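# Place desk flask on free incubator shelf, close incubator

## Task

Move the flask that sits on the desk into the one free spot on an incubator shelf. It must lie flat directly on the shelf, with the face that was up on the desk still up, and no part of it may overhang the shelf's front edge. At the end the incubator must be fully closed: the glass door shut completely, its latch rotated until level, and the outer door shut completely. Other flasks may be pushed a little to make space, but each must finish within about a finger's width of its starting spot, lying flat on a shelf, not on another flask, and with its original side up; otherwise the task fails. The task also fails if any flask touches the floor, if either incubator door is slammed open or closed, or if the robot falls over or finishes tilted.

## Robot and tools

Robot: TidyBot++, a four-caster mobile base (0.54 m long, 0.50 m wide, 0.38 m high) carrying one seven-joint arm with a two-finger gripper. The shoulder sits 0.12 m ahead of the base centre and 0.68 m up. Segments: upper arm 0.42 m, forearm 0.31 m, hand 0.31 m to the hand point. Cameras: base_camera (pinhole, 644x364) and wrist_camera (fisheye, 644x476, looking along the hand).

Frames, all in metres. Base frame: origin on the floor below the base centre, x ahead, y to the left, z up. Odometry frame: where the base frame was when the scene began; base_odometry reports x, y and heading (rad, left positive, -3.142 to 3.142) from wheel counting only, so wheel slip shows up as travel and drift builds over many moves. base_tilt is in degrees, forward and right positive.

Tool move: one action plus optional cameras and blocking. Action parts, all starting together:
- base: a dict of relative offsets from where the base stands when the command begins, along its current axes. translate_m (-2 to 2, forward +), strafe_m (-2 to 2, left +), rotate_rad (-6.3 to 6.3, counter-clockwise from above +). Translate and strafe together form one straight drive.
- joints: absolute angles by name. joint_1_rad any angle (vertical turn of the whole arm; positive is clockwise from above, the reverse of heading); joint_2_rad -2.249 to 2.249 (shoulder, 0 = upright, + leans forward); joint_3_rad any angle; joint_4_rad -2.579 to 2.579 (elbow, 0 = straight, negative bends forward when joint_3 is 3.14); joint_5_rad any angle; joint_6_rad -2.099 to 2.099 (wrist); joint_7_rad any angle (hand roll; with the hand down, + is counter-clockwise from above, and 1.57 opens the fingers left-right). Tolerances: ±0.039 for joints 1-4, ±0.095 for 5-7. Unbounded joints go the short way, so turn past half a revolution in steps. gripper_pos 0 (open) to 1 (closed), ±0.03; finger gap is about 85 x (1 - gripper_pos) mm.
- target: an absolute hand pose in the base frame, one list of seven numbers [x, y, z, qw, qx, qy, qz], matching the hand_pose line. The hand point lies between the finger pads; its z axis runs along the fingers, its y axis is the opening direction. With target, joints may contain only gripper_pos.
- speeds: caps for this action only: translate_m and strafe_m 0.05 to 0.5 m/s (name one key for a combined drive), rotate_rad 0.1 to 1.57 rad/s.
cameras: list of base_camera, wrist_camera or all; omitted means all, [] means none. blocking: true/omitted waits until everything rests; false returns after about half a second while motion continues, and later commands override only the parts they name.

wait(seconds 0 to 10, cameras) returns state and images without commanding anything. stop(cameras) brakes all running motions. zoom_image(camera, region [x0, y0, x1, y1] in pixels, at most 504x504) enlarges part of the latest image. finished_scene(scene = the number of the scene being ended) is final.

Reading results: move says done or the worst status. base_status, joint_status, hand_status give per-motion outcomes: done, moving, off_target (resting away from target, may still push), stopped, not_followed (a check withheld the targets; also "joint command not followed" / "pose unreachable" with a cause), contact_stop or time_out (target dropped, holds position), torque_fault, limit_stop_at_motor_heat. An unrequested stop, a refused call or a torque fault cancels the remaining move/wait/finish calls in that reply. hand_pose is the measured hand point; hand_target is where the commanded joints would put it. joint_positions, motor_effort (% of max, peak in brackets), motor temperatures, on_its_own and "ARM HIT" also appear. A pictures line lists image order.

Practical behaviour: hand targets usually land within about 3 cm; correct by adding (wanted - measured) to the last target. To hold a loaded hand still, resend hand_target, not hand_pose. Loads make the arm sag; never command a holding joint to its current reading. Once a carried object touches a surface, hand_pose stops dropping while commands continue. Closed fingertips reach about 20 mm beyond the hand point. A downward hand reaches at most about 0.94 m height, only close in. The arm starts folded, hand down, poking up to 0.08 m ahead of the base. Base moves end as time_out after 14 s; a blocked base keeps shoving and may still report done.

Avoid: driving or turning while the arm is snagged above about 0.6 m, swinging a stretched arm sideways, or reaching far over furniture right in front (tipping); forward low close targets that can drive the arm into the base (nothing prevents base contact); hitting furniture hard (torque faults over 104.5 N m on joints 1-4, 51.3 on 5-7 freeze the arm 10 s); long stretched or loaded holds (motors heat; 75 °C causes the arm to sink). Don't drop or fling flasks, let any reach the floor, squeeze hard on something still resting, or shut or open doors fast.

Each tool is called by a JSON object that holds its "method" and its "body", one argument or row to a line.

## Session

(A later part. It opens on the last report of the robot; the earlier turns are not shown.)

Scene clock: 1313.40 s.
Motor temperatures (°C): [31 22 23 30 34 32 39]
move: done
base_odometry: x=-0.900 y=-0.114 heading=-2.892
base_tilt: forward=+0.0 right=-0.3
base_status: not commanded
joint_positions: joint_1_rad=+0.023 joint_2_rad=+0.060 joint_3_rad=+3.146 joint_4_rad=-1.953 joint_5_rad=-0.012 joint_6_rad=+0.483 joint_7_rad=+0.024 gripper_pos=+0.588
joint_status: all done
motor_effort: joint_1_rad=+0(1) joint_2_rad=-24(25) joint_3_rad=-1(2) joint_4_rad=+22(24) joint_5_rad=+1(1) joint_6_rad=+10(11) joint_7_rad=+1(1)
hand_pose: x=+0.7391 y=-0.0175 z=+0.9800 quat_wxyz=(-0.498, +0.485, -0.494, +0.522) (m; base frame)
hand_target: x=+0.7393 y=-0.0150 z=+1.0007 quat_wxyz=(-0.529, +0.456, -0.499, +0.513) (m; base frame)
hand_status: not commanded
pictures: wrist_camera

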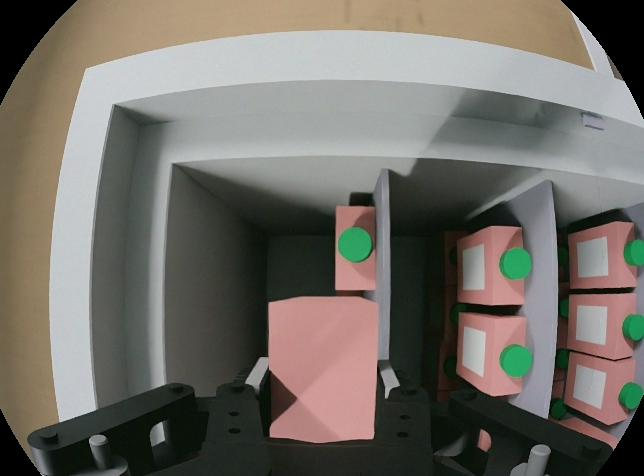

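{"method": "move", "body": {
  "joints": {"joint_4_rad":-1.988,"joint_6_rad":0.558},
  "cameras": []
}}

{"method": "move", "body": {
  "base": {"translate_m":0.09,"strafe_m":0.008},
  "speeds": {"translate_m":0.06},
  "cameras": ["wrist_camera"]
}}

{"method": "zoom_image", "body": {
  "camera": "wrist_camera",
  "region": [200, 180, 450, 430]
}}

Scene clock: 1346.10 s.
Motor temperatures (°C): [31 22 23 30 34 32 39]
move: done
base_odometry: x=-0.900 y=-0.114 heading=-2.892
base_tilt: forward=+0.1 right=-0.4
base_status: not commanded
joint_positions: joint_1_rad=+0.023 joint_2_rad=+0.060 joint_3_rad=+3.146 joint_4_rad=-1.989 joint_5_rad=-0.012 joint_6_rad=+0.517 joint_7_rad=+0.024 gripper_pos=+0.588
joint_status: all done
motor_effort: joint_1_rad=+0(1) joint_2_rad=-23(24) joint_3_rad=-1(1) joint_4_rad=+22(23) joint_5_rad=+0(1) joint_6_rad=+9(10) joint_7_rad=+1(1)
hand_pose: x=+0.7341 y=-0.0175 z=+0.9693 quat_wxyz=(-0.497, +0.485, -0.495, +0.522) (m; base frame)
hand_target: x=+0.7321 y=-0.0150 z=+0.9856 quat_wxyz=(-0.529, +0.456, -0.499, +0.513) (m; base frame)
hand_status: not commanded
pictures: none
No camera images: "cameras" was empty.

Scene clock: 1348.10 s.
Motor temperatures (°C): [31 22 23 30 34 32 39]
move: done
base_odometry: x=-0.985 y=-0.144 heading=-2.892
base_tilt: forward=+0.1 right=-0.3
base_status: done
joint_positions: joint_1_rad=+0.023 joint_2_rad=+0.061 joint_3_rad=+3.146 joint_4_rad=-1.989 joint_5_rad=-0.012 joint_6_rad=+0.518 joint_7_rad=+0.024 gripper_pos=+0.588
joint_status: not commanded
motor_effort: joint_1_rad=+0(1) joint_2_rad=-23(25) joint_3_rad=-1(2) joint_4_rad=+22(23) joint_5_rad=+1(1) joint_6_rad=+10(10) joint_7_rad=+1(1)
hand_pose: x=+0.7344 y=-0.0175 z=+0.9685 quat_wxyz=(-0.497, +0.486, -0.495, +0.521) (m; base frame)
hand_target: x=+0.7321 y=-0.0150 z=+0.9856 quat_wxyz=(-0.529, +0.456, -0.499, +0.513) (m; base frame)
hand_status: not commanded
pictures: wrist_camera

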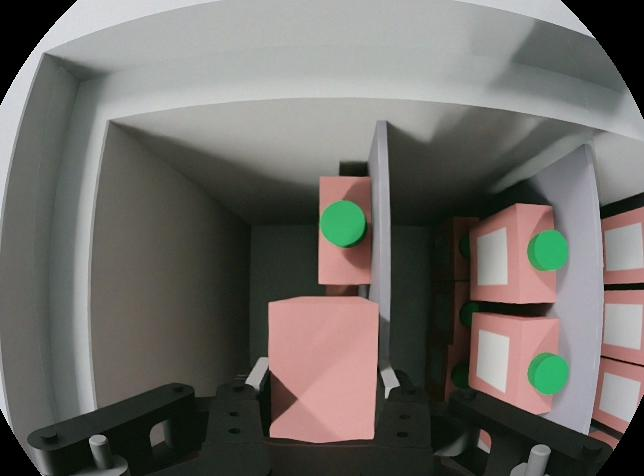

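Scaled by 2.016.

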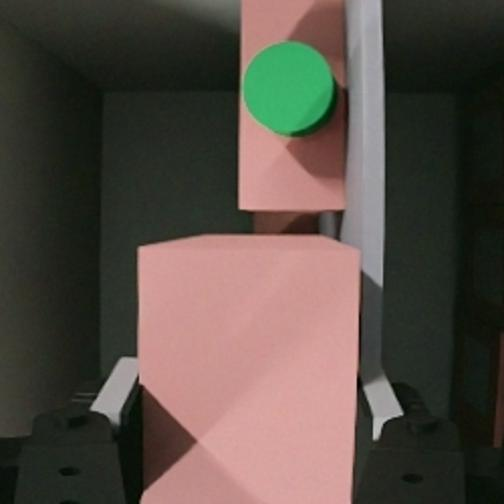

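{"method": "move", "body": {
  "base": {"translate_m":0.08,"strafe_m":0.003},
  "speeds": {"translate_m":0.06},
  "cameras": ["wrist_camera"]
}}

{"method": "zoom_image", "body": {
  "camera": "wrist_camera",
  "region": [200, 130, 450, 380]
}}

Scene clock: 1357.73 s.
Motor temperatures (°C): [31 22 23 30 34 32 39]
move: done
base_odometry: x=-1.062 y=-0.167 heading=-2.892
base_tilt: forward=+0.1 right=-0.3
base_status: done
joint_positions: joint_1_rad=+0.024 joint_2_rad=+0.034 joint_3_rad=+3.146 joint_4_rad=-2.017 joint_5_rad=-0.012 joint_6_rad=+0.518 joint_7_rad=+0.024 gripper_pos=+0.588
joint_status: not commanded
motor_effort: joint_1_rad=+0(3) joint_2_rad=-18(24) joint_3_rad=-2(3) joint_4_rad=+25(29) joint_5_rad=+0(1) joint_6_rad=+11(12) joint_7_rad=+1(1)
hand_pose: x=+0.7230 y=-0.0177 z=+0.9682 quat_wxyz=(-0.497, +0.486, -0.496, +0.521) (m; base frame)
hand_target: x=+0.7321 y=-0.0150 z=+0.9856 quat_wxyz=(-0.529, +0.456, -0.499, +0.513) (m; base frame)
hand_status: not commanded
pictures: wrist_camera

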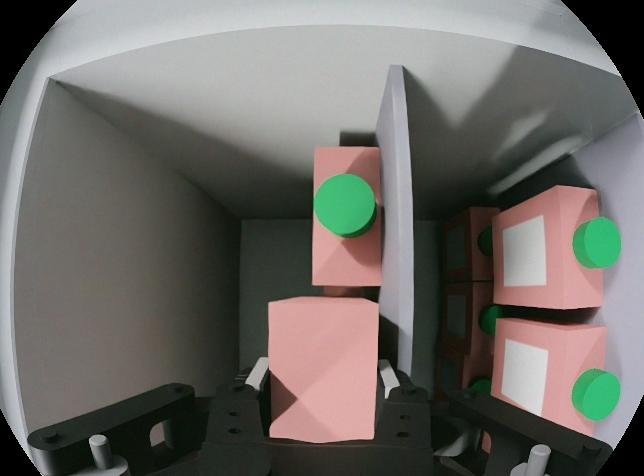

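Scaled by 2.016.

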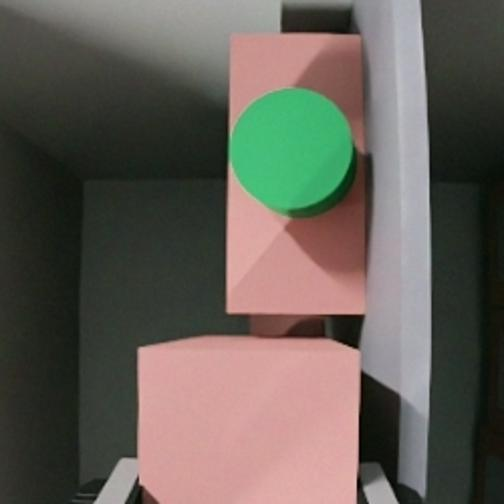

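{"method": "move", "body": {
  "base": {"translate_m":-0.03,"strafe_m":-0.002},
  "speeds": {"translate_m":0.06},
  "cameras": []
}}

{"method": "move", "body": {
  "base": {"strafe_m":-0.008},
  "speeds": {"strafe_m":0.05},
  "cameras": ["wrist_camera"]
}}

{"method": "zoom_image", "body": {
  "camera": "wrist_camera",
  "region": [200, 130, 450, 380]
}}

Scene clock: 1377.63 s.
Motor temperatures (°C): [31 22 23 30 34 32 39]
move: done
base_odometry: x=-1.033 y=-0.158 heading=-2.892
base_tilt: forward=+0.0 right=-0.3
base_status: done
joint_positions: joint_1_rad=+0.024 joint_2_rad=+0.057 joint_3_rad=+3.146 joint_4_rad=-2.003 joint_5_rad=-0.012 joint_6_rad=+0.519 joint_7_rad=+0.024 gripper_pos=+0.588
joint_status: not commanded
motor_effort: joint_1_rad=+0(1) joint_2_rad=-23(25) joint_3_rad=+0(2) joint_4_rad=+21(23) joint_5_rad=+0(1) joint_6_rad=+10(10) joint_7_rad=+1(1)
hand_pose: x=+0.7314 y=-0.0179 z=+0.9636 quat_wxyz=(-0.495, +0.487, -0.497, +0.520) (m; base frame)
hand_target: x=+0.7321 y=-0.0150 z=+0.9856 quat_wxyz=(-0.529, +0.456, -0.499, +0.513) (m; base frame)
hand_status: not commanded
pictures: none
No camera images: "cameras" was empty.

Scene clock: 1378.27 s.
Motor temperatures (°C): [31 22 23 30 34 32 39]
move: done
base_odometry: x=-1.035 y=-0.150 heading=-2.892
base_tilt: forward=+0.0 right=-0.3
base_status: done
joint_positions: joint_1_rad=+0.024 joint_2_rad=+0.057 joint_3_rad=+3.146 joint_4_rad=-2.003 joint_5_rad=-0.012 joint_6_rad=+0.519 joint_7_rad=+0.024 gripper_pos=+0.588
joint_status: not commanded
motor_effort: joint_1_rad=-1(2) joint_2_rad=-23(24) joint_3_rad=+0(3) joint_4_rad=+21(21) joint_5_rad=+1(1) joint_6_rad=+10(10) joint_7_rad=+1(1)
hand_pose: x=+0.7315 y=-0.0178 z=+0.9635 quat_wxyz=(-0.495, +0.487, -0.497, +0.520) (m; base frame)
hand_target: x=+0.7321 y=-0.0150 z=+0.9856 quat_wxyz=(-0.529, +0.456, -0.499, +0.513) (m; base frame)
hand_status: not commanded
pictures: wrist_camera

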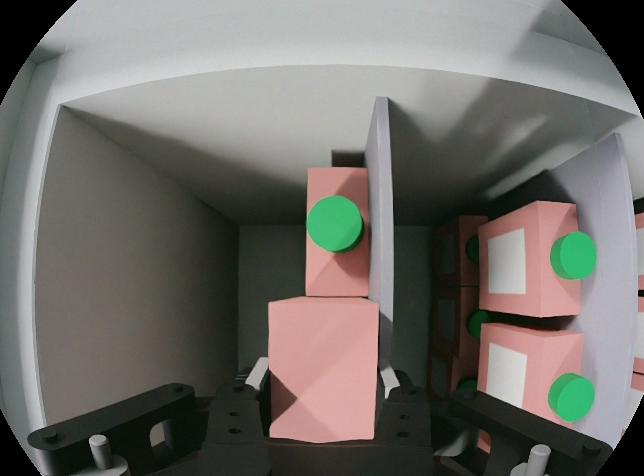

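Scaled by 2.016.

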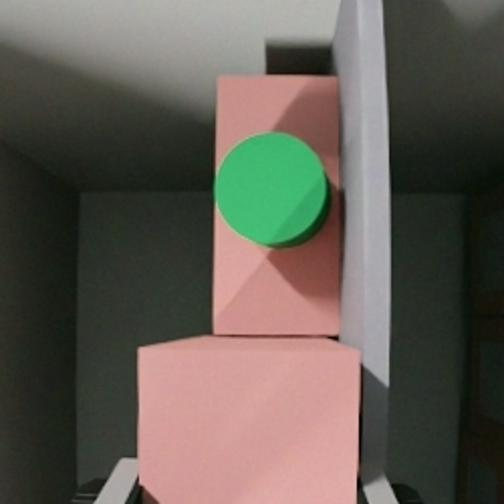

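{"method": "move", "body": {
  "base": {"strafe_m":0.004},
  "speeds": {"strafe_m":0.05},
  "joints": {"joint_4_rad":-1.965},
  "cameras": []
}}

{"method": "move", "body": {
  "base": {"translate_m":0.05,"strafe_m":0.004},
  "speeds": {"translate_m":0.05},
  "cameras": ["wrist_camera"]
}}

{"method": "zoom_image", "body": {
  "camera": "wrist_camera",
  "region": [200, 130, 450, 380]
}}

Scene clock: 1389.87 s.
Motor temperatures (°C): [31 22 23 30 34 32 39]
move: done
base_odometry: x=-1.034 y=-0.154 heading=-2.892
base_tilt: forward=+0.1 right=-0.3
base_status: done
joint_positions: joint_1_rad=+0.023 joint_2_rad=+0.057 joint_3_rad=+3.146 joint_4_rad=-1.984 joint_5_rad=-0.012 joint_6_rad=+0.519 joint_7_rad=+0.024 gripper_pos=+0.588
joint_status: all done
motor_effort: joint_1_rad=+1(3) joint_2_rad=-23(25) joint_3_rad=-1(3) joint_4_rad=+22(22) joint_5_rad=+0(1) joint_6_rad=+10(11) joint_7_rad=+1(1)
hand_pose: x=+0.7340 y=-0.0173 z=+0.9743 quat_wxyz=(-0.500, +0.483, -0.492, +0.524) (m; base frame)
hand_target: x=+0.7346 y=-0.0151 z=+0.9992 quat_wxyz=(-0.535, +0.450, -0.493, +0.518) (m; base frame)
hand_status: not commanded
pictures: none
No camera images: "cameras" was empty.

Scene clock: 1391.33 s.
Motor temperatures (°C): [31 22 23 30 34 32 39]
move: done
base_odometry: x=-1.082 y=-0.170 heading=-2.892
base_tilt: forward=+0.0 right=-0.3
base_status: done
joint_positions: joint_1_rad=+0.023 joint_2_rad=+0.058 joint_3_rad=+3.146 joint_4_rad=-1.984 joint_5_rad=-0.012 joint_6_rad=+0.520 joint_7_rad=+0.024 gripper_pos=+0.588
joint_status: not commanded
motor_effort: joint_1_rad=+0(1) joint_2_rad=-23(25) joint_3_rad=-1(1) joint_4_rad=+21(23) joint_5_rad=+0(1) joint_6_rad=+10(11) joint_7_rad=+1(1)
hand_pose: x=+0.7342 y=-0.0173 z=+0.9742 quat_wxyz=(-0.500, +0.483, -0.493, +0.524) (m; base frame)
hand_target: x=+0.7346 y=-0.0151 z=+0.9992 quat_wxyz=(-0.535, +0.450, -0.493, +0.518) (m; base frame)
hand_status: not commanded
pictures: wrist_camera

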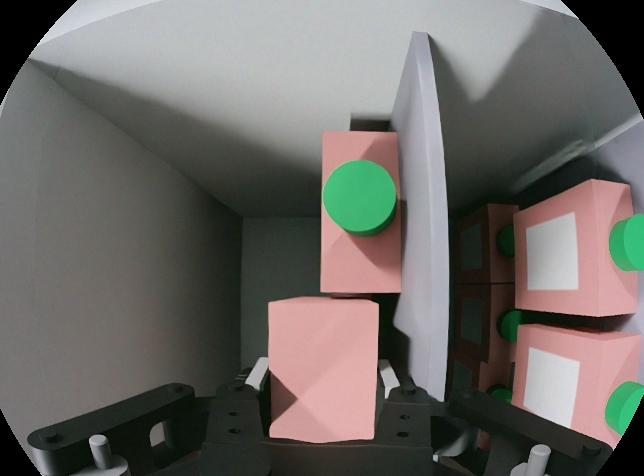

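Scaled by 2.016.

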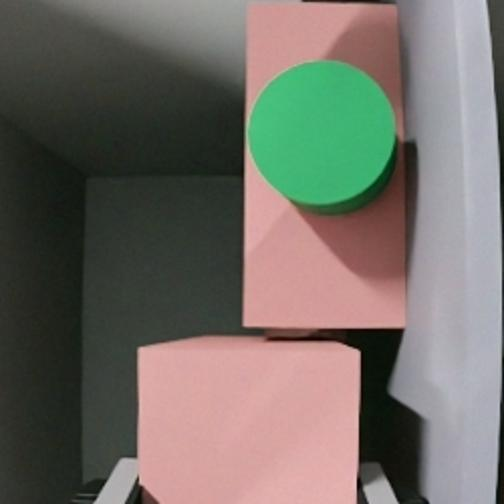

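{"method": "move", "body": {
  "base": {"translate_m":-0.042,"strafe_m":-0.004},
  "speeds": {"translate_m":0.05},
  "cameras": ["wrist_camera"]
}}

{"method": "zoom_image", "body": {
  "camera": "wrist_camera",
  "region": [240, 130, 490, 380]
}}

Scene clock: 1414.33 s.
Motor temperatures (°C): [31 22 23 30 34 32 39]
move: done
base_odometry: x=-1.042 y=-0.156 heading=-2.892
base_tilt: forward=+0.1 right=-0.2
base_status: done
joint_positions: joint_1_rad=+0.023 joint_2_rad=+0.060 joint_3_rad=+3.146 joint_4_rad=-1.984 joint_5_rad=-0.012 joint_6_rad=+0.520 joint_7_rad=+0.024 gripper_pos=+0.588
joint_status: not commanded
motor_effort: joint_1_rad=+0(2) joint_2_rad=-24(26) joint_3_rad=-1(2) joint_4_rad=+21(22) joint_5_rad=+1(1) joint_6_rad=+10(10) joint_7_rad=+0(1)
hand_pose: x=+0.7347 y=-0.0173 z=+0.9732 quat_wxyz=(-0.499, +0.483, -0.493, +0.523) (m; base frame)
hand_target: x=+0.7346 y=-0.0151 z=+0.9992 quat_wxyz=(-0.535, +0.450, -0.493, +0.518) (m; base frame)
hand_status: not commanded
pictures: wrist_camera

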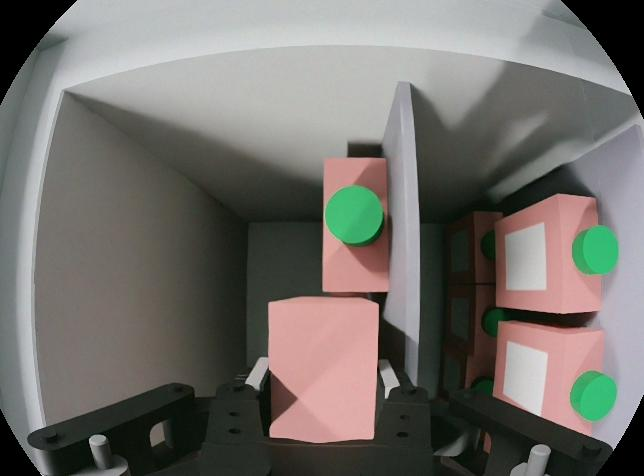

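Scaled by 2.016.

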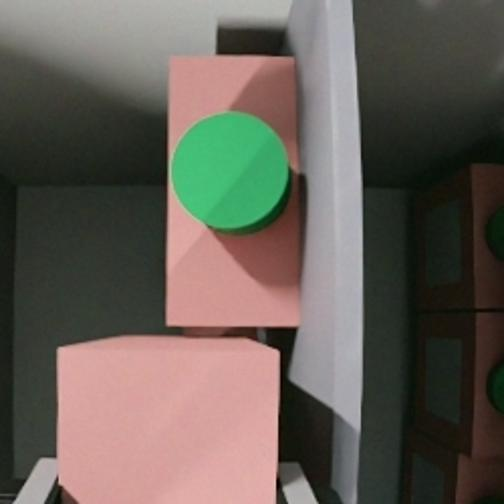

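{"method": "move", "body": {
  "joints": {"joint_4_rad": -2.01, "joint_6_rad": 0.582},
  "cameras": ["wrist_camera"]
}}

Scene clock: 1467.77 s.
Motor temperatures (°C): [31 22 23 30 34 32 39]
move: done
base_odometry: x=-1.042 y=-0.156 heading=-2.892
base_tilt: forward=+0.0 right=-0.3
base_status: not commanded
joint_positions: joint_1_rad=+0.023 joint_2_rad=+0.060 joint_3_rad=+3.146 joint_4_rad=-2.012 joint_5_rad=-0.012 joint_6_rad=+0.537 joint_7_rad=+0.024 gripper_pos=+0.588
joint_status: all done
motor_effort: joint_1_rad=+0(1) joint_2_rad=-23(24) joint_3_rad=-1(1) joint_4_rad=+21(23) joint_5_rad=+0(1) joint_6_rad=+10(10) joint_7_rad=+1(1)
hand_pose: x=+0.7308 y=-0.0173 z=+0.9624 quat_wxyz=(-0.497, +0.486, -0.495, +0.521) (m; base frame)
hand_target: x=+0.7288 y=-0.0150 z=+0.9801 quat_wxyz=(-0.529, +0.455, -0.499, +0.513) (m; base frame)
hand_status: not commanded
pictures: wrist_camera

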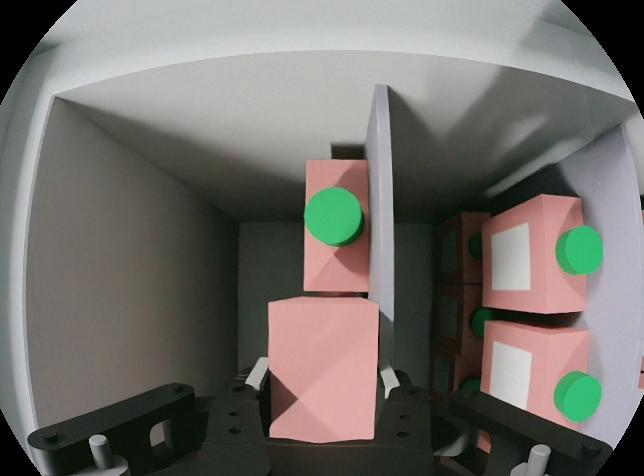

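{"method": "zoom_image", "body": {
  "camera": "wrist_camera",
  "region": [240, 260, 440, 460]
}}

Scaled by 2.520.

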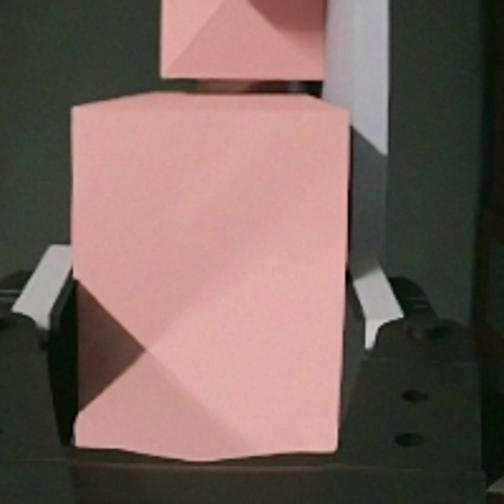

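{"method": "move", "body": {
  "joints": {"joint_4_rad": -2.025, "joint_6_rad": 0.595},
  "cameras": ["wrist_camera"]
}}

{"method": "zoom_image", "body": {
  "camera": "wrist_camera",
  "region": [240, 140, 440, 460]
}}

Scene clock: 1476.63 s.
Motor temperatures (°C): [31 22 23 30 34 32 39]
move: done
base_odometry: x=-1.042 y=-0.156 heading=-2.892
base_tilt: forward=+0.1 right=-0.2
base_status: not commanded
joint_positions: joint_1_rad=+0.023 joint_2_rad=+0.060 joint_3_rad=+3.146 joint_4_rad=-2.023 joint_5_rad=-0.012 joint_6_rad=+0.550 joint_7_rad=+0.024 gripper_pos=+0.588
joint_status: all done
motor_effort: joint_1_rad=+0(1) joint_2_rad=-23(24) joint_3_rad=-1(1) joint_4_rad=+21(22) joint_5_rad=+0(1) joint_6_rad=+10(11) joint_7_rad=+0(1)
hand_pose: x=+0.7291 y=-0.0172 z=+0.9598 quat_wxyz=(-0.497, +0.486, -0.495, +0.521) (m; base frame)
hand_target: x=+0.7266 y=-0.0150 z=+0.9754 quat_wxyz=(-0.529, +0.456, -0.499, +0.513) (m; base frame)
hand_status: not commanded
pictures: wrist_camera

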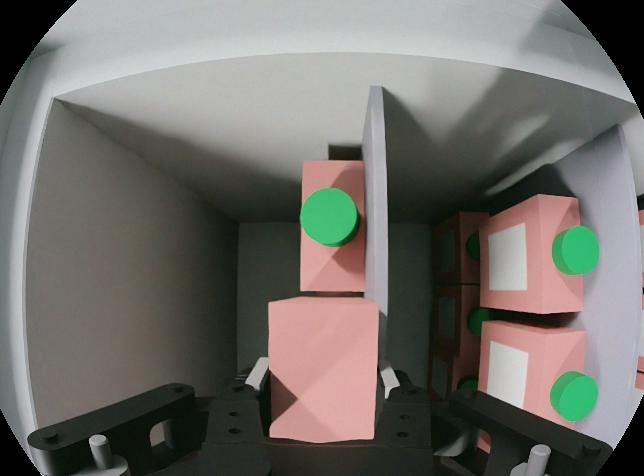

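Scaled by 1.575.

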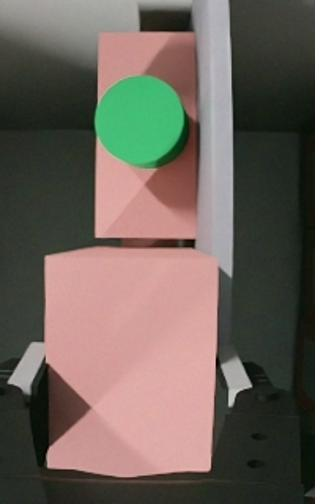

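{"method": "move", "body": {
  "joints": {"joint_4_rad": -2.042, "joint_6_rad": 0.612},
  "cameras": ["wrist_camera"]
}}

{"method": "zoom_image", "body": {
  "camera": "wrist_camera",
  "region": [240, 140, 440, 460]
}}

Scene clock: 1483.30 s.
Motor temperatures (°C): [31 22 23 30 34 32 39]
move: done
base_odometry: x=-1.042 y=-0.156 heading=-2.892
base_tilt: forward=+0.0 right=-0.3
base_status: not commanded
joint_positions: joint_1_rad=+0.023 joint_2_rad=+0.060 joint_3_rad=+3.146 joint_4_rad=-2.037 joint_5_rad=-0.012 joint_6_rad=+0.570 joint_7_rad=+0.024 gripper_pos=+0.588
joint_status: all done
motor_effort: joint_1_rad=+0(1) joint_2_rad=-23(24) joint_3_rad=-1(1) joint_4_rad=+21(21) joint_5_rad=+0(1) joint_6_rad=+10(10) joint_7_rad=+1(1)
hand_pose: x=+0.7268 y=-0.0172 z=+0.9579 quat_wxyz=(-0.499, +0.484, -0.494, +0.523) (m; base frame)
hand_target: x=+0.7240 y=-0.0150 z=+0.9707 quat_wxyz=(-0.529, +0.456, -0.499, +0.513) (m; base frame)
hand_status: not commanded
pictures: wrist_camera

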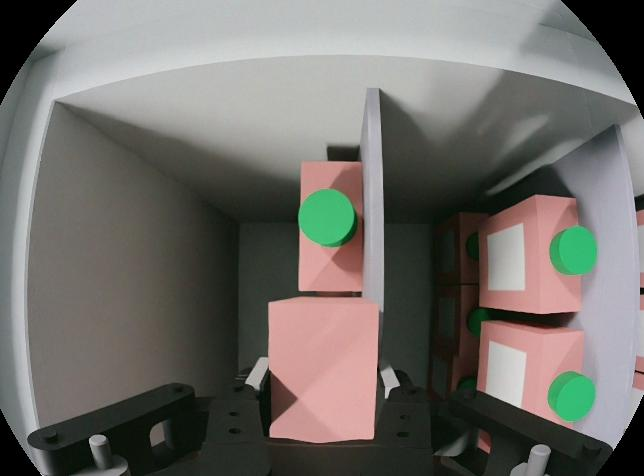

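Scaled by 1.575.

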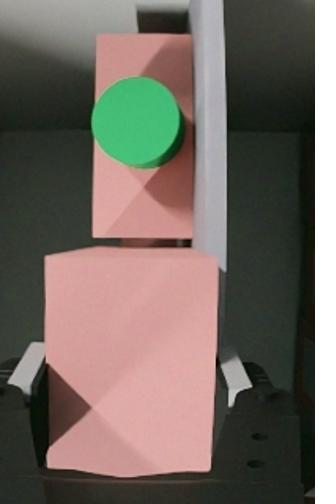

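{"method": "move", "body": {
  "base": {"translate_m": 0.008, "strafe_m": 0.001},
  "speeds": {"translate_m": 0.05},
  "joints": {"joint_4_rad": -2.058, "joint_6_rad": 0.628},
  "cameras": ["wrist_camera"]
}}

{"method": "zoom_image", "body": {
  "camera": "wrist_camera",
  "region": [240, 140, 440, 460]
}}

Scene clock: 1491.80 s.
Motor temperatures (°C): [31 22 23 30 34 32 39]
move: done
base_odometry: x=-1.050 y=-0.159 heading=-2.892
base_tilt: forward=+0.1 right=-0.3
base_status: done
joint_positions: joint_1_rad=+0.023 joint_2_rad=+0.060 joint_3_rad=+3.146 joint_4_rad=-2.048 joint_5_rad=-0.012 joint_6_rad=+0.591 joint_7_rad=+0.024 gripper_pos=+0.588
joint_status: all done
motor_effort: joint_1_rad=+0(1) joint_2_rad=-21(25) joint_3_rad=+0(2) joint_4_rad=+19(21) joint_5_rad=+0(1) joint_6_rad=+9(10) joint_7_rad=+1(1)
hand_pose: x=+0.7249 y=-0.0173 z=+0.9575 quat_wxyz=(-0.501, +0.481, -0.492, +0.525) (m; base frame)
hand_target: x=+0.7214 y=-0.0150 z=+0.9664 quat_wxyz=(-0.529, +0.456, -0.499, +0.513) (m; base frame)
hand_status: not commanded
pictures: wrist_camera

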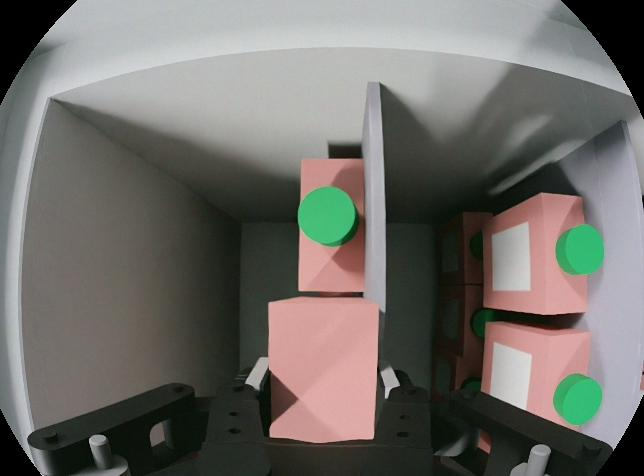

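Scaled by 1.575.

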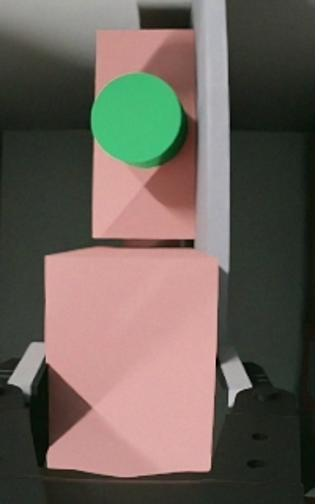

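{"method": "move", "body": {
  "joints": {"joint_4_rad": -2.085, "joint_6_rad": 0.635},
  "cameras": ["wrist_camera"]
}}

{"method": "zoom_image", "body": {
  "camera": "wrist_camera",
  "region": [240, 140, 440, 460]
}}

Scene clock: 1500.70 s.
Motor temperatures (°C): [31 22 23 30 34 32 39]
move: done
base_odometry: x=-1.050 y=-0.159 heading=-2.892
base_tilt: forward=+0.0 right=-0.3
base_status: not commanded
joint_positions: joint_1_rad=+0.023 joint_2_rad=+0.059 joint_3_rad=+3.146 joint_4_rad=-2.060 joint_5_rad=-0.012 joint_6_rad=+0.609 joint_7_rad=+0.023 gripper_pos=+0.588
joint_status: all done
motor_effort: joint_1_rad=-1(2) joint_2_rad=-20(22) joint_3_rad=-1(1) joint_4_rad=+17(20) joint_5_rad=+0(1) joint_6_rad=+7(8) joint_7_rad=+1(1)
hand_pose: x=+0.7226 y=-0.0173 z=+0.9571 quat_wxyz=(-0.503, +0.479, -0.490, +0.527) (m; base frame)
hand_target: x=+0.7174 y=-0.0149 z=+0.9530 quat_wxyz=(-0.524, +0.461, -0.505, +0.508) (m; base frame)
hand_status: not commanded
pictures: wrist_camera

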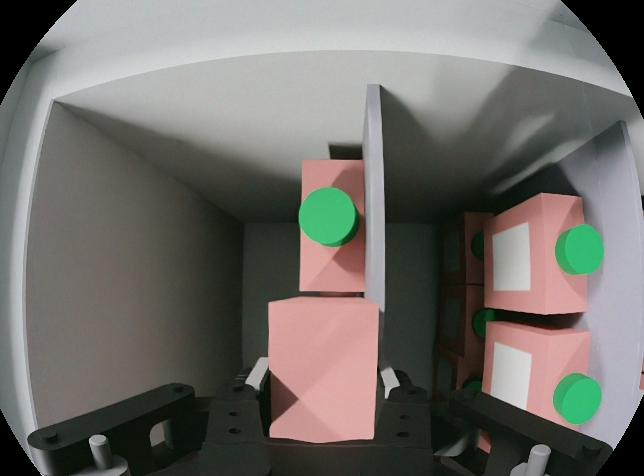

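Scaled by 1.575.

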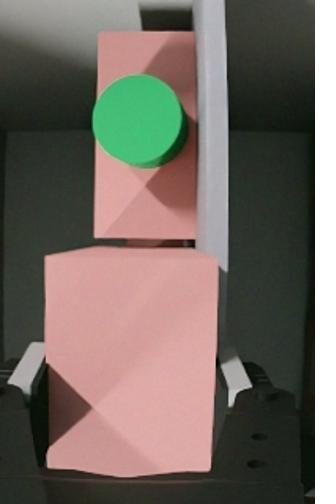

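{"method": "move", "body": {
  "joints": {"joint_4_rad": -2.08, "joint_6_rad": 0.55},
  "cameras": ["wrist_camera"]
}}

{"method": "zoom_image", "body": {
  "camera": "wrist_camera",
  "region": [240, 140, 440, 460]
}}

Scene clock: 1510.20 s.
Motor temperatures (°C): [31 22 23 30 34 32 39]
move: done
base_odometry: x=-1.049 y=-0.159 heading=-2.892
base_tilt: forward=+0.1 right=-0.3
base_status: not commanded
joint_positions: joint_1_rad=+0.023 joint_2_rad=+0.050 joint_3_rad=+3.146 joint_4_rad=-2.052 joint_5_rad=-0.012 joint_6_rad=+0.578 joint_7_rad=+0.022 gripper_pos=+0.588
joint_status: all done
motor_effort: joint_1_rad=+0(2) joint_2_rad=-18(20) joint_3_rad=+0(2) joint_4_rad=+15(19) joint_5_rad=+0(1) joint_6_rad=+6(8) joint_7_rad=+0(1)
hand_pose: x=+0.7218 y=-0.0172 z=+0.9572 quat_wxyz=(-0.500, +0.483, -0.493, +0.523) (m; base frame)
hand_target: x=+0.7189 y=-0.0147 z=+0.9294 quat_wxyz=(-0.504, +0.480, -0.526, +0.489) (m; base frame)
hand_status: not commanded
pictures: wrist_camera

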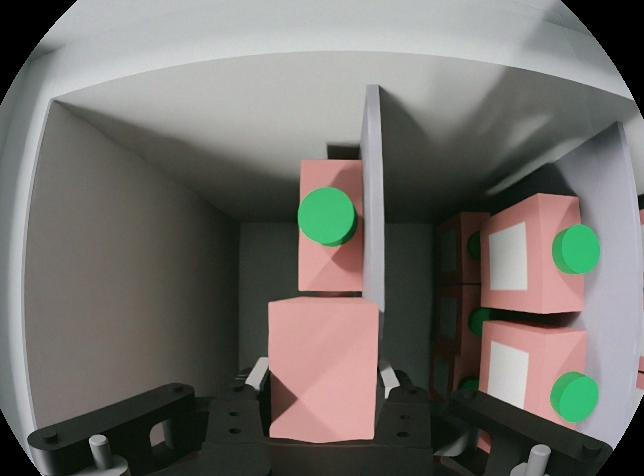

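Scaled by 1.575.

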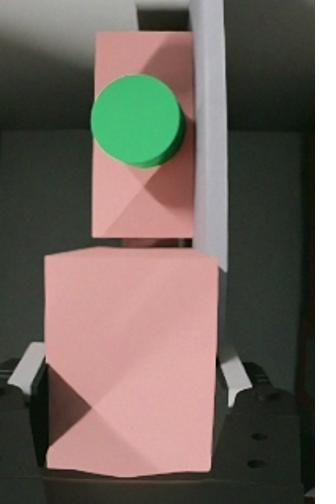

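{"method": "move", "body": {
  "joints": {"joint_4_rad": -2.06, "joint_6_rad": 0.56},
  "cameras": []
}}

{"method": "move", "body": {
  "joints": {"gripper_pos": 0.5},
  "cameras": ["wrist_camera"]
}}

{"method": "zoom_image", "body": {
  "camera": "wrist_camera",
  "region": [240, 140, 440, 460]
}}

Scene clock: 1520.03 s.
Motor temperatures (°C): [31 22 23 30 34 32 39]
move: done
base_odometry: x=-1.049 y=-0.159 heading=-2.892
base_tilt: forward=+0.1 right=-0.3
base_status: not commanded
joint_positions: joint_1_rad=+0.023 joint_2_rad=+0.050 joint_3_rad=+3.146 joint_4_rad=-2.052 joint_5_rad=-0.012 joint_6_rad=+0.578 joint_7_rad=+0.022 gripper_pos=+0.588
joint_status: all done
motor_effort: joint_1_rad=+0(1) joint_2_rad=-19(20) joint_3_rad=+0(1) joint_4_rad=+18(19) joint_5_rad=+0(1) joint_6_rad=+7(8) joint_7_rad=+0(1)
hand_pose: x=+0.7218 y=-0.0172 z=+0.9574 quat_wxyz=(-0.500, +0.483, -0.493, +0.523) (m; base frame)
hand_target: x=+0.7222 y=-0.0148 z=+0.9441 quat_wxyz=(-0.512, +0.473, -0.518, +0.496) (m; base frame)
hand_status: not commanded
pictures: none
No camera images: "cameras" was empty.

Scene clock: 1520.73 s.
Motor temperatures (°C): [31 22 23 30 34 32 39]
move: done
base_odometry: x=-1.049 y=-0.159 heading=-2.892
base_tilt: forward=+0.0 right=-0.2
base_status: not commanded
joint_positions: joint_1_rad=+0.023 joint_2_rad=+0.051 joint_3_rad=+3.146 joint_4_rad=-2.055 joint_5_rad=-0.012 joint_6_rad=+0.578 joint_7_rad=+0.022 gripper_pos=+0.500
joint_status: all done
motor_effort: joint_1_rad=+0(1) joint_2_rad=-21(22) joint_3_rad=+0(1) joint_4_rad=+19(20) joint_5_rad=+0(1) joint_6_rad=+9(9) joint_7_rad=+0(1)
hand_pose: x=+0.7216 y=-0.0171 z=+0.9552 quat_wxyz=(-0.499, +0.484, -0.494, +0.522) (m; base frame)
hand_target: x=+0.7222 y=-0.0148 z=+0.9441 quat_wxyz=(-0.512, +0.473, -0.518, +0.496) (m; base frame)
hand_status: not commanded
pictures: wrist_camera

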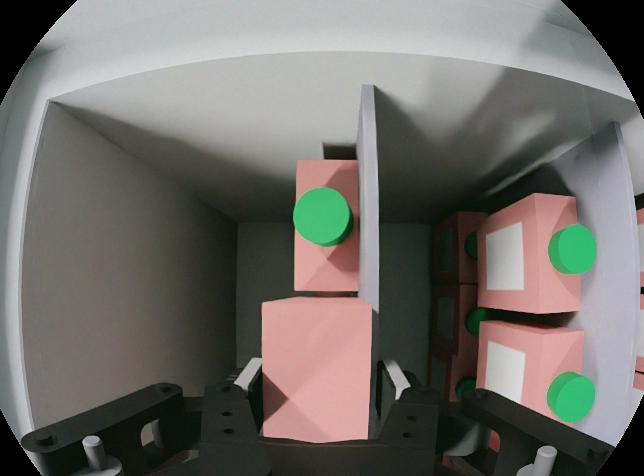

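Scaled by 1.575.

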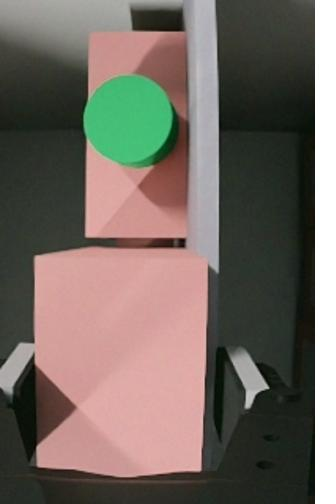

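{"method": "move", "body": {
  "base": {"translate_m": -0.1, "strafe_m": -0.009},
  "speeds": {"translate_m": 0.06},
  "cameras": ["wrist_camera"]
}}

{"method": "zoom_image", "body": {
  "camera": "wrist_camera",
  "region": [200, 100, 500, 440]
}}

Scene clock: 1530.30 s.
Motor temperatures (°C): [31 22 23 30 34 32 39]
move: done
base_odometry: x=-0.955 y=-0.125 heading=-2.892
base_tilt: forward=+0.0 right=-0.3
base_status: done
joint_positions: joint_1_rad=+0.023 joint_2_rad=+0.053 joint_3_rad=+3.146 joint_4_rad=-2.055 joint_5_rad=-0.012 joint_6_rad=+0.578 joint_7_rad=+0.022 gripper_pos=+0.500
joint_status: not commanded
motor_effort: joint_1_rad=-1(1) joint_2_rad=-22(23) joint_3_rad=-1(2) joint_4_rad=+20(21) joint_5_rad=+0(1) joint_6_rad=+9(9) joint_7_rad=+1(1)
hand_pose: x=+0.7221 y=-0.0172 z=+0.9539 quat_wxyz=(-0.498, +0.484, -0.495, +0.522) (m; base frame)
hand_target: x=+0.7222 y=-0.0148 z=+0.9441 quat_wxyz=(-0.512, +0.473, -0.518, +0.496) (m; base frame)
hand_status: not commanded
pictures: wrist_camera

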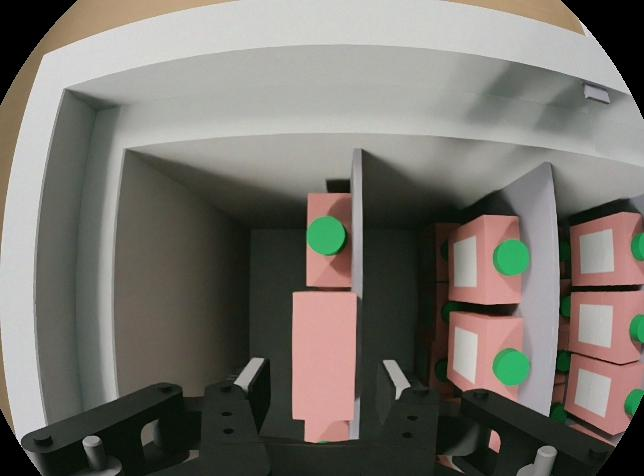

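Scaled by 1.482.

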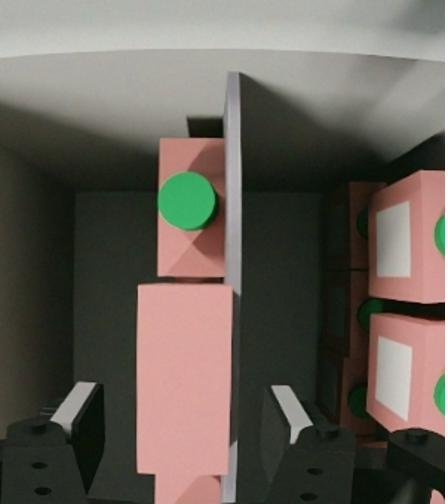

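{"method": "move", "body": {
  "base": {"translate_m": 0.03, "strafe_m": -0.003},
  "speeds": {"translate_m": 0.06},
  "joints": {"gripper_pos": 1.0},
  "cameras": ["wrist_camera"]
}}

{"method": "zoom_image", "body": {
  "camera": "wrist_camera",
  "region": [200, 100, 500, 440]
}}

Scene clock: 1547.73 s.
Motor temperatures (°C): [31 22 23 30 34 32 39]
move: done
base_odometry: x=-0.985 y=-0.129 heading=-2.892
base_tilt: forward=+0.0 right=-0.3
base_status: done
joint_positions: joint_1_rad=+0.023 joint_2_rad=+0.055 joint_3_rad=+3.146 joint_4_rad=-2.055 joint_5_rad=-0.012 joint_6_rad=+0.578 joint_7_rad=+0.022 gripper_pos=+0.999
joint_status: all done
motor_effort: joint_1_rad=+0(1) joint_2_rad=-22(25) joint_3_rad=+0(2) joint_4_rad=+20(21) joint_5_rad=+0(1) joint_6_rad=+9(9) joint_7_rad=+1(1)
hand_pose: x=+0.7228 y=-0.0172 z=+0.9523 quat_wxyz=(-0.498, +0.485, -0.496, +0.521) (m; base frame)
hand_target: x=+0.7222 y=-0.0148 z=+0.9441 quat_wxyz=(-0.512, +0.473, -0.518, +0.496) (m; base frame)
hand_status: not commanded
pictures: wrist_camera

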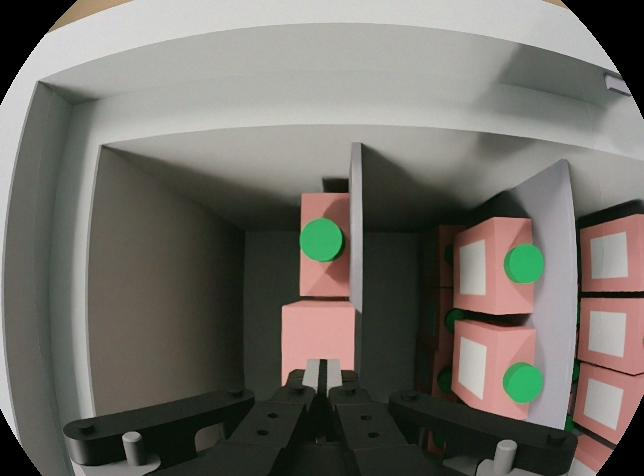

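Scaled by 1.482.

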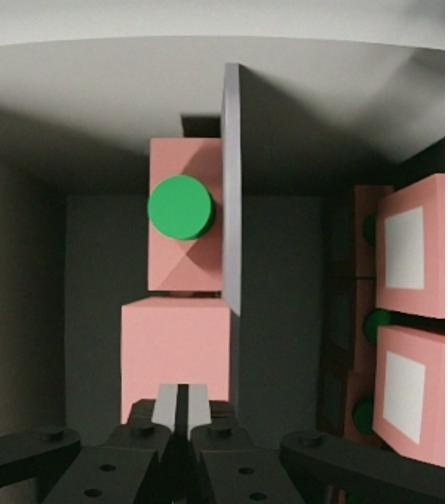

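{"method": "move", "body": {
  "base": {"translate_m": 0.04, "strafe_m": 0.0036},
  "speeds": {"translate_m": 0.05},
  "cameras": ["wrist_camera"]
}}

{"method": "zoom_image", "body": {
  "camera": "wrist_camera",
  "region": [200, 100, 500, 440]
}}

Scene clock: 1559.27 s.
Motor temperatures (°C): [31 22 23 30 34 32 39]
move: done
base_odometry: x=-1.023 y=-0.143 heading=-2.892
base_tilt: forward=+0.2 right=-0.3
base_status: done
joint_positions: joint_1_rad=+0.023 joint_2_rad=+0.056 joint_3_rad=+3.146 joint_4_rad=-2.055 joint_5_rad=-0.012 joint_6_rad=+0.578 joint_7_rad=+0.022 gripper_pos=+0.999
joint_status: not commanded
motor_effort: joint_1_rad=+0(1) joint_2_rad=-22(24) joint_3_rad=-1(2) joint_4_rad=+20(21) joint_5_rad=+0(1) joint_6_rad=+9(9) joint_7_rad=+1(1)
hand_pose: x=+0.7230 y=-0.0172 z=+0.9518 quat_wxyz=(-0.497, +0.485, -0.496, +0.521) (m; base frame)
hand_target: x=+0.7222 y=-0.0148 z=+0.9441 quat_wxyz=(-0.512, +0.473, -0.518, +0.496) (m; base frame)
hand_status: not commanded
pictures: wrist_camera

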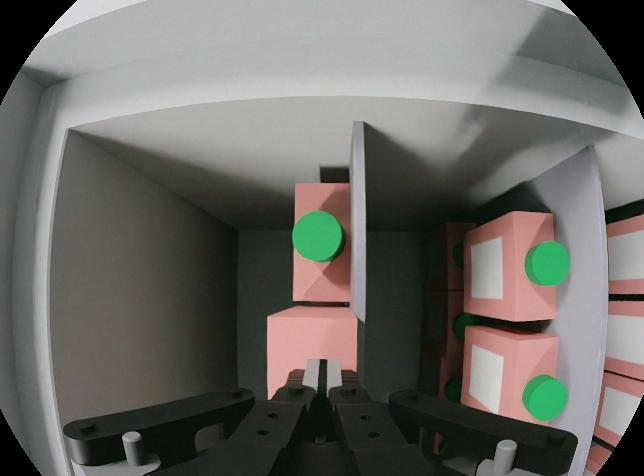

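Scaled by 1.482.

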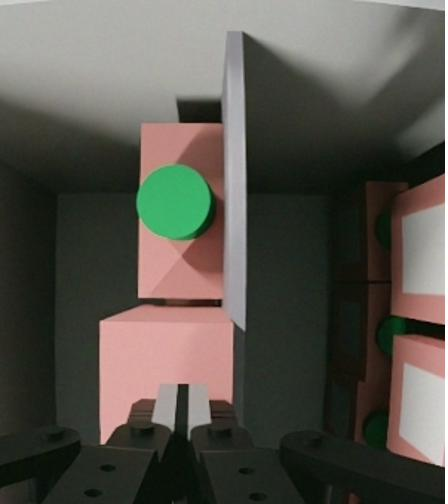

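{"method": "move", "body": {
  "base": {"translate_m": 0.03, "strafe_m": 0.003},
  "speeds": {"translate_m": 0.05},
  "cameras": ["wrist_camera"]
}}

{"method": "zoom_image", "body": {
  "camera": "wrist_camera",
  "region": [200, 100, 500, 440]
}}

Scene clock: 1566.57 s.
Motor temperatures (°C): [31 22 23 30 34 32 39]
move: done
base_odometry: x=-1.051 y=-0.153 heading=-2.893
base_tilt: forward=+0.1 right=-0.3
base_status: done
joint_positions: joint_1_rad=+0.023 joint_2_rad=+0.057 joint_3_rad=+3.146 joint_4_rad=-2.055 joint_5_rad=-0.012 joint_6_rad=+0.578 joint_7_rad=+0.022 gripper_pos=+0.999
joint_status: not commanded
motor_effort: joint_1_rad=-1(2) joint_2_rad=-22(24) joint_3_rad=-1(2) joint_4_rad=+19(20) joint_5_rad=+0(1) joint_6_rad=+9(9) joint_7_rad=+1(1)
hand_pose: x=+0.7232 y=-0.0172 z=+0.9513 quat_wxyz=(-0.497, +0.485, -0.496, +0.521) (m; base frame)
hand_target: x=+0.7222 y=-0.0148 z=+0.9441 quat_wxyz=(-0.512, +0.473, -0.518, +0.496) (m; base frame)
hand_status: not commanded
pictures: wrist_camera

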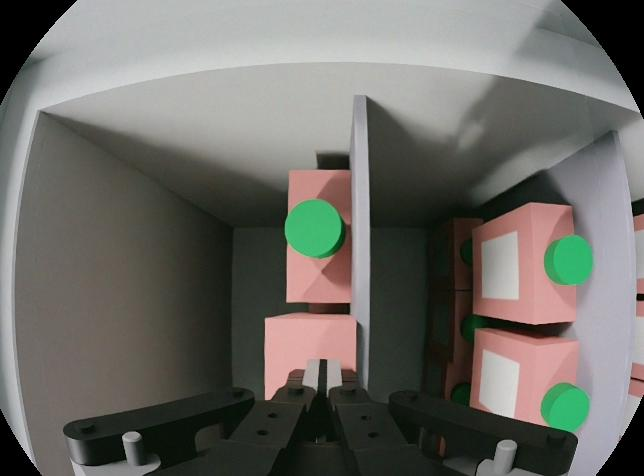

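Scaled by 1.482.

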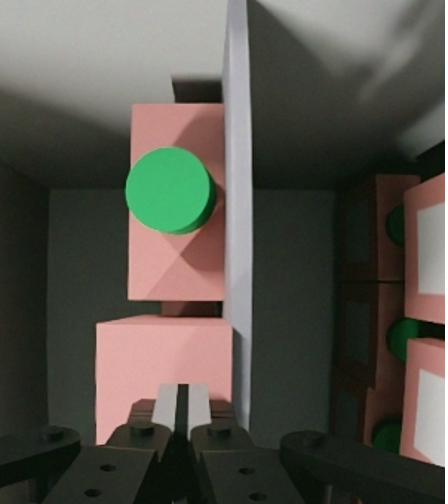

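{"method": "move", "body": {
  "base": {"translate_m": 0.025, "strafe_m": 0.0025},
  "speeds": {"translate_m": 0.05},
  "cameras": ["wrist_camera"]
}}

{"method": "zoom_image", "body": {
  "camera": "wrist_camera",
  "region": [200, 100, 500, 440]
}}

Scene clock: 1573.33 s.
Motor temperatures (°C): [31 22 23 30 34 32 39]
move: done
base_odometry: x=-1.075 y=-0.161 heading=-2.893
base_tilt: forward=+0.1 right=-0.3
base_status: done
joint_positions: joint_1_rad=+0.023 joint_2_rad=+0.056 joint_3_rad=+3.146 joint_4_rad=-2.056 joint_5_rad=-0.012 joint_6_rad=+0.578 joint_7_rad=+0.022 gripper_pos=+0.999
joint_status: not commanded
motor_effort: joint_1_rad=-1(1) joint_2_rad=-20(23) joint_3_rad=+0(2) joint_4_rad=+18(20) joint_5_rad=+0(1) joint_6_rad=+8(9) joint_7_rad=+0(1)
hand_pose: x=+0.7231 y=-0.0172 z=+0.9515 quat_wxyz=(-0.497, +0.485, -0.496, +0.521) (m; base frame)
hand_target: x=+0.7222 y=-0.0148 z=+0.9441 quat_wxyz=(-0.512, +0.473, -0.518, +0.496) (m; base frame)
hand_status: not commanded
pictures: wrist_camera

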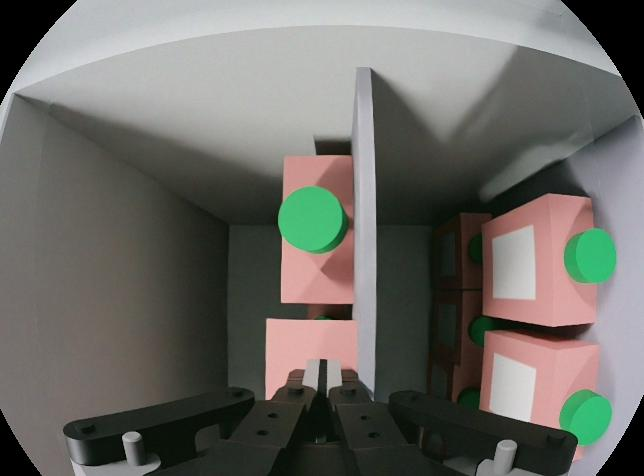

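Scaled by 1.482.

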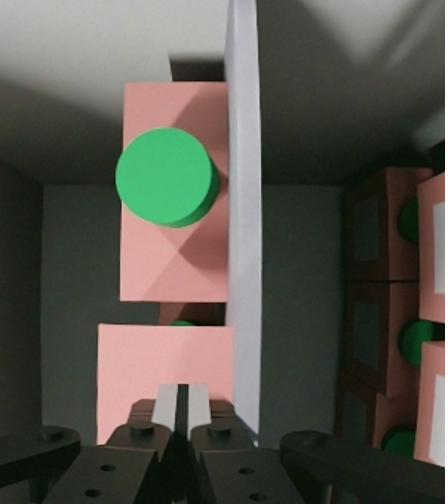

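{"method": "move", "body": {
  "base": {"translate_m": -0.05, "strafe_m": -0.005},
  "speeds": {"translate_m": 0.08},
  "cameras": []
}}

{"method": "move", "body": {
  "base": {"rotate_rad": 0.09, "strafe_m": -0.065},
  "speeds": {"strafe_m": 0.08, "rotate_rad": 0.1},
  "cameras": ["wrist_camera"]
}}

{"method": "zoom_image", "body": {
  "camera": "wrist_camera",
  "region": [200, 100, 500, 440]
}}

Scene clock: 1592.23 s.
Motor temperatures (°C): [31 22 23 30 34 32 39]
move: done
base_odometry: x=-1.028 y=-0.144 heading=-2.893
base_tilt: forward=+0.0 right=-0.3
base_status: done
joint_positions: joint_1_rad=+0.023 joint_2_rad=+0.057 joint_3_rad=+3.146 joint_4_rad=-2.058 joint_5_rad=-0.012 joint_6_rad=+0.578 joint_7_rad=+0.022 gripper_pos=+0.999
joint_status: not commanded
motor_effort: joint_1_rad=-1(1) joint_2_rad=-21(24) joint_3_rad=-1(2) joint_4_rad=+20(21) joint_5_rad=+0(1) joint_6_rad=+9(9) joint_7_rad=+1(1)
hand_pose: x=+0.7228 y=-0.0172 z=+0.9495 quat_wxyz=(-0.496, +0.486, -0.497, +0.520) (m; base frame)
hand_target: x=+0.7222 y=-0.0148 z=+0.9441 quat_wxyz=(-0.512, +0.473, -0.518, +0.496) (m; base frame)
hand_status: not commanded
pictures: none
No camera images: "cameras" was empty.

Scene clock: 1593.60 s.
Motor temperatures (°C): [31 22 23 30 34 32 39]
move: done
base_odometry: x=-1.044 y=-0.081 heading=-2.803
base_tilt: forward=+0.0 right=-0.3
base_status: done
joint_positions: joint_1_rad=+0.023 joint_2_rad=+0.057 joint_3_rad=+3.146 joint_4_rad=-2.058 joint_5_rad=-0.012 joint_6_rad=+0.578 joint_7_rad=+0.022 gripper_pos=+0.999
joint_status: not commanded
motor_effort: joint_1_rad=+0(2) joint_2_rad=-22(22) joint_3_rad=+0(2) joint_4_rad=+20(20) joint_5_rad=+0(1) joint_6_rad=+9(9) joint_7_rad=+1(1)
hand_pose: x=+0.7228 y=-0.0171 z=+0.9495 quat_wxyz=(-0.497, +0.486, -0.497, +0.520) (m; base frame)
hand_target: x=+0.7222 y=-0.0148 z=+0.9441 quat_wxyz=(-0.512, +0.473, -0.518, +0.496) (m; base frame)
hand_status: not commanded
pictures: wrist_camera

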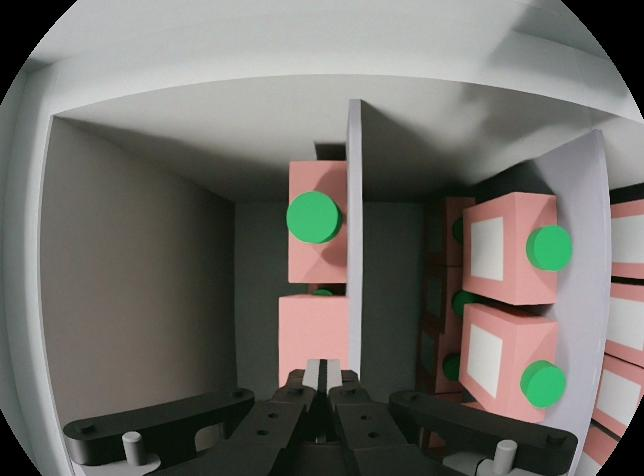

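Scaled by 1.482.

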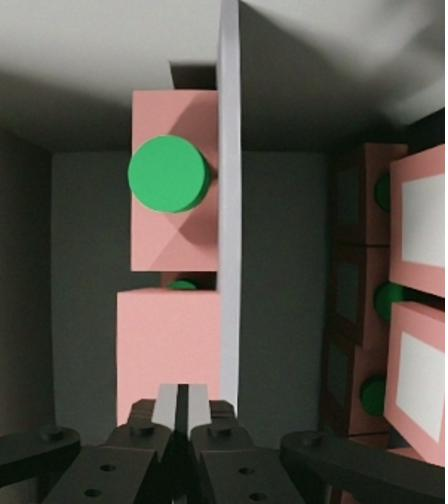

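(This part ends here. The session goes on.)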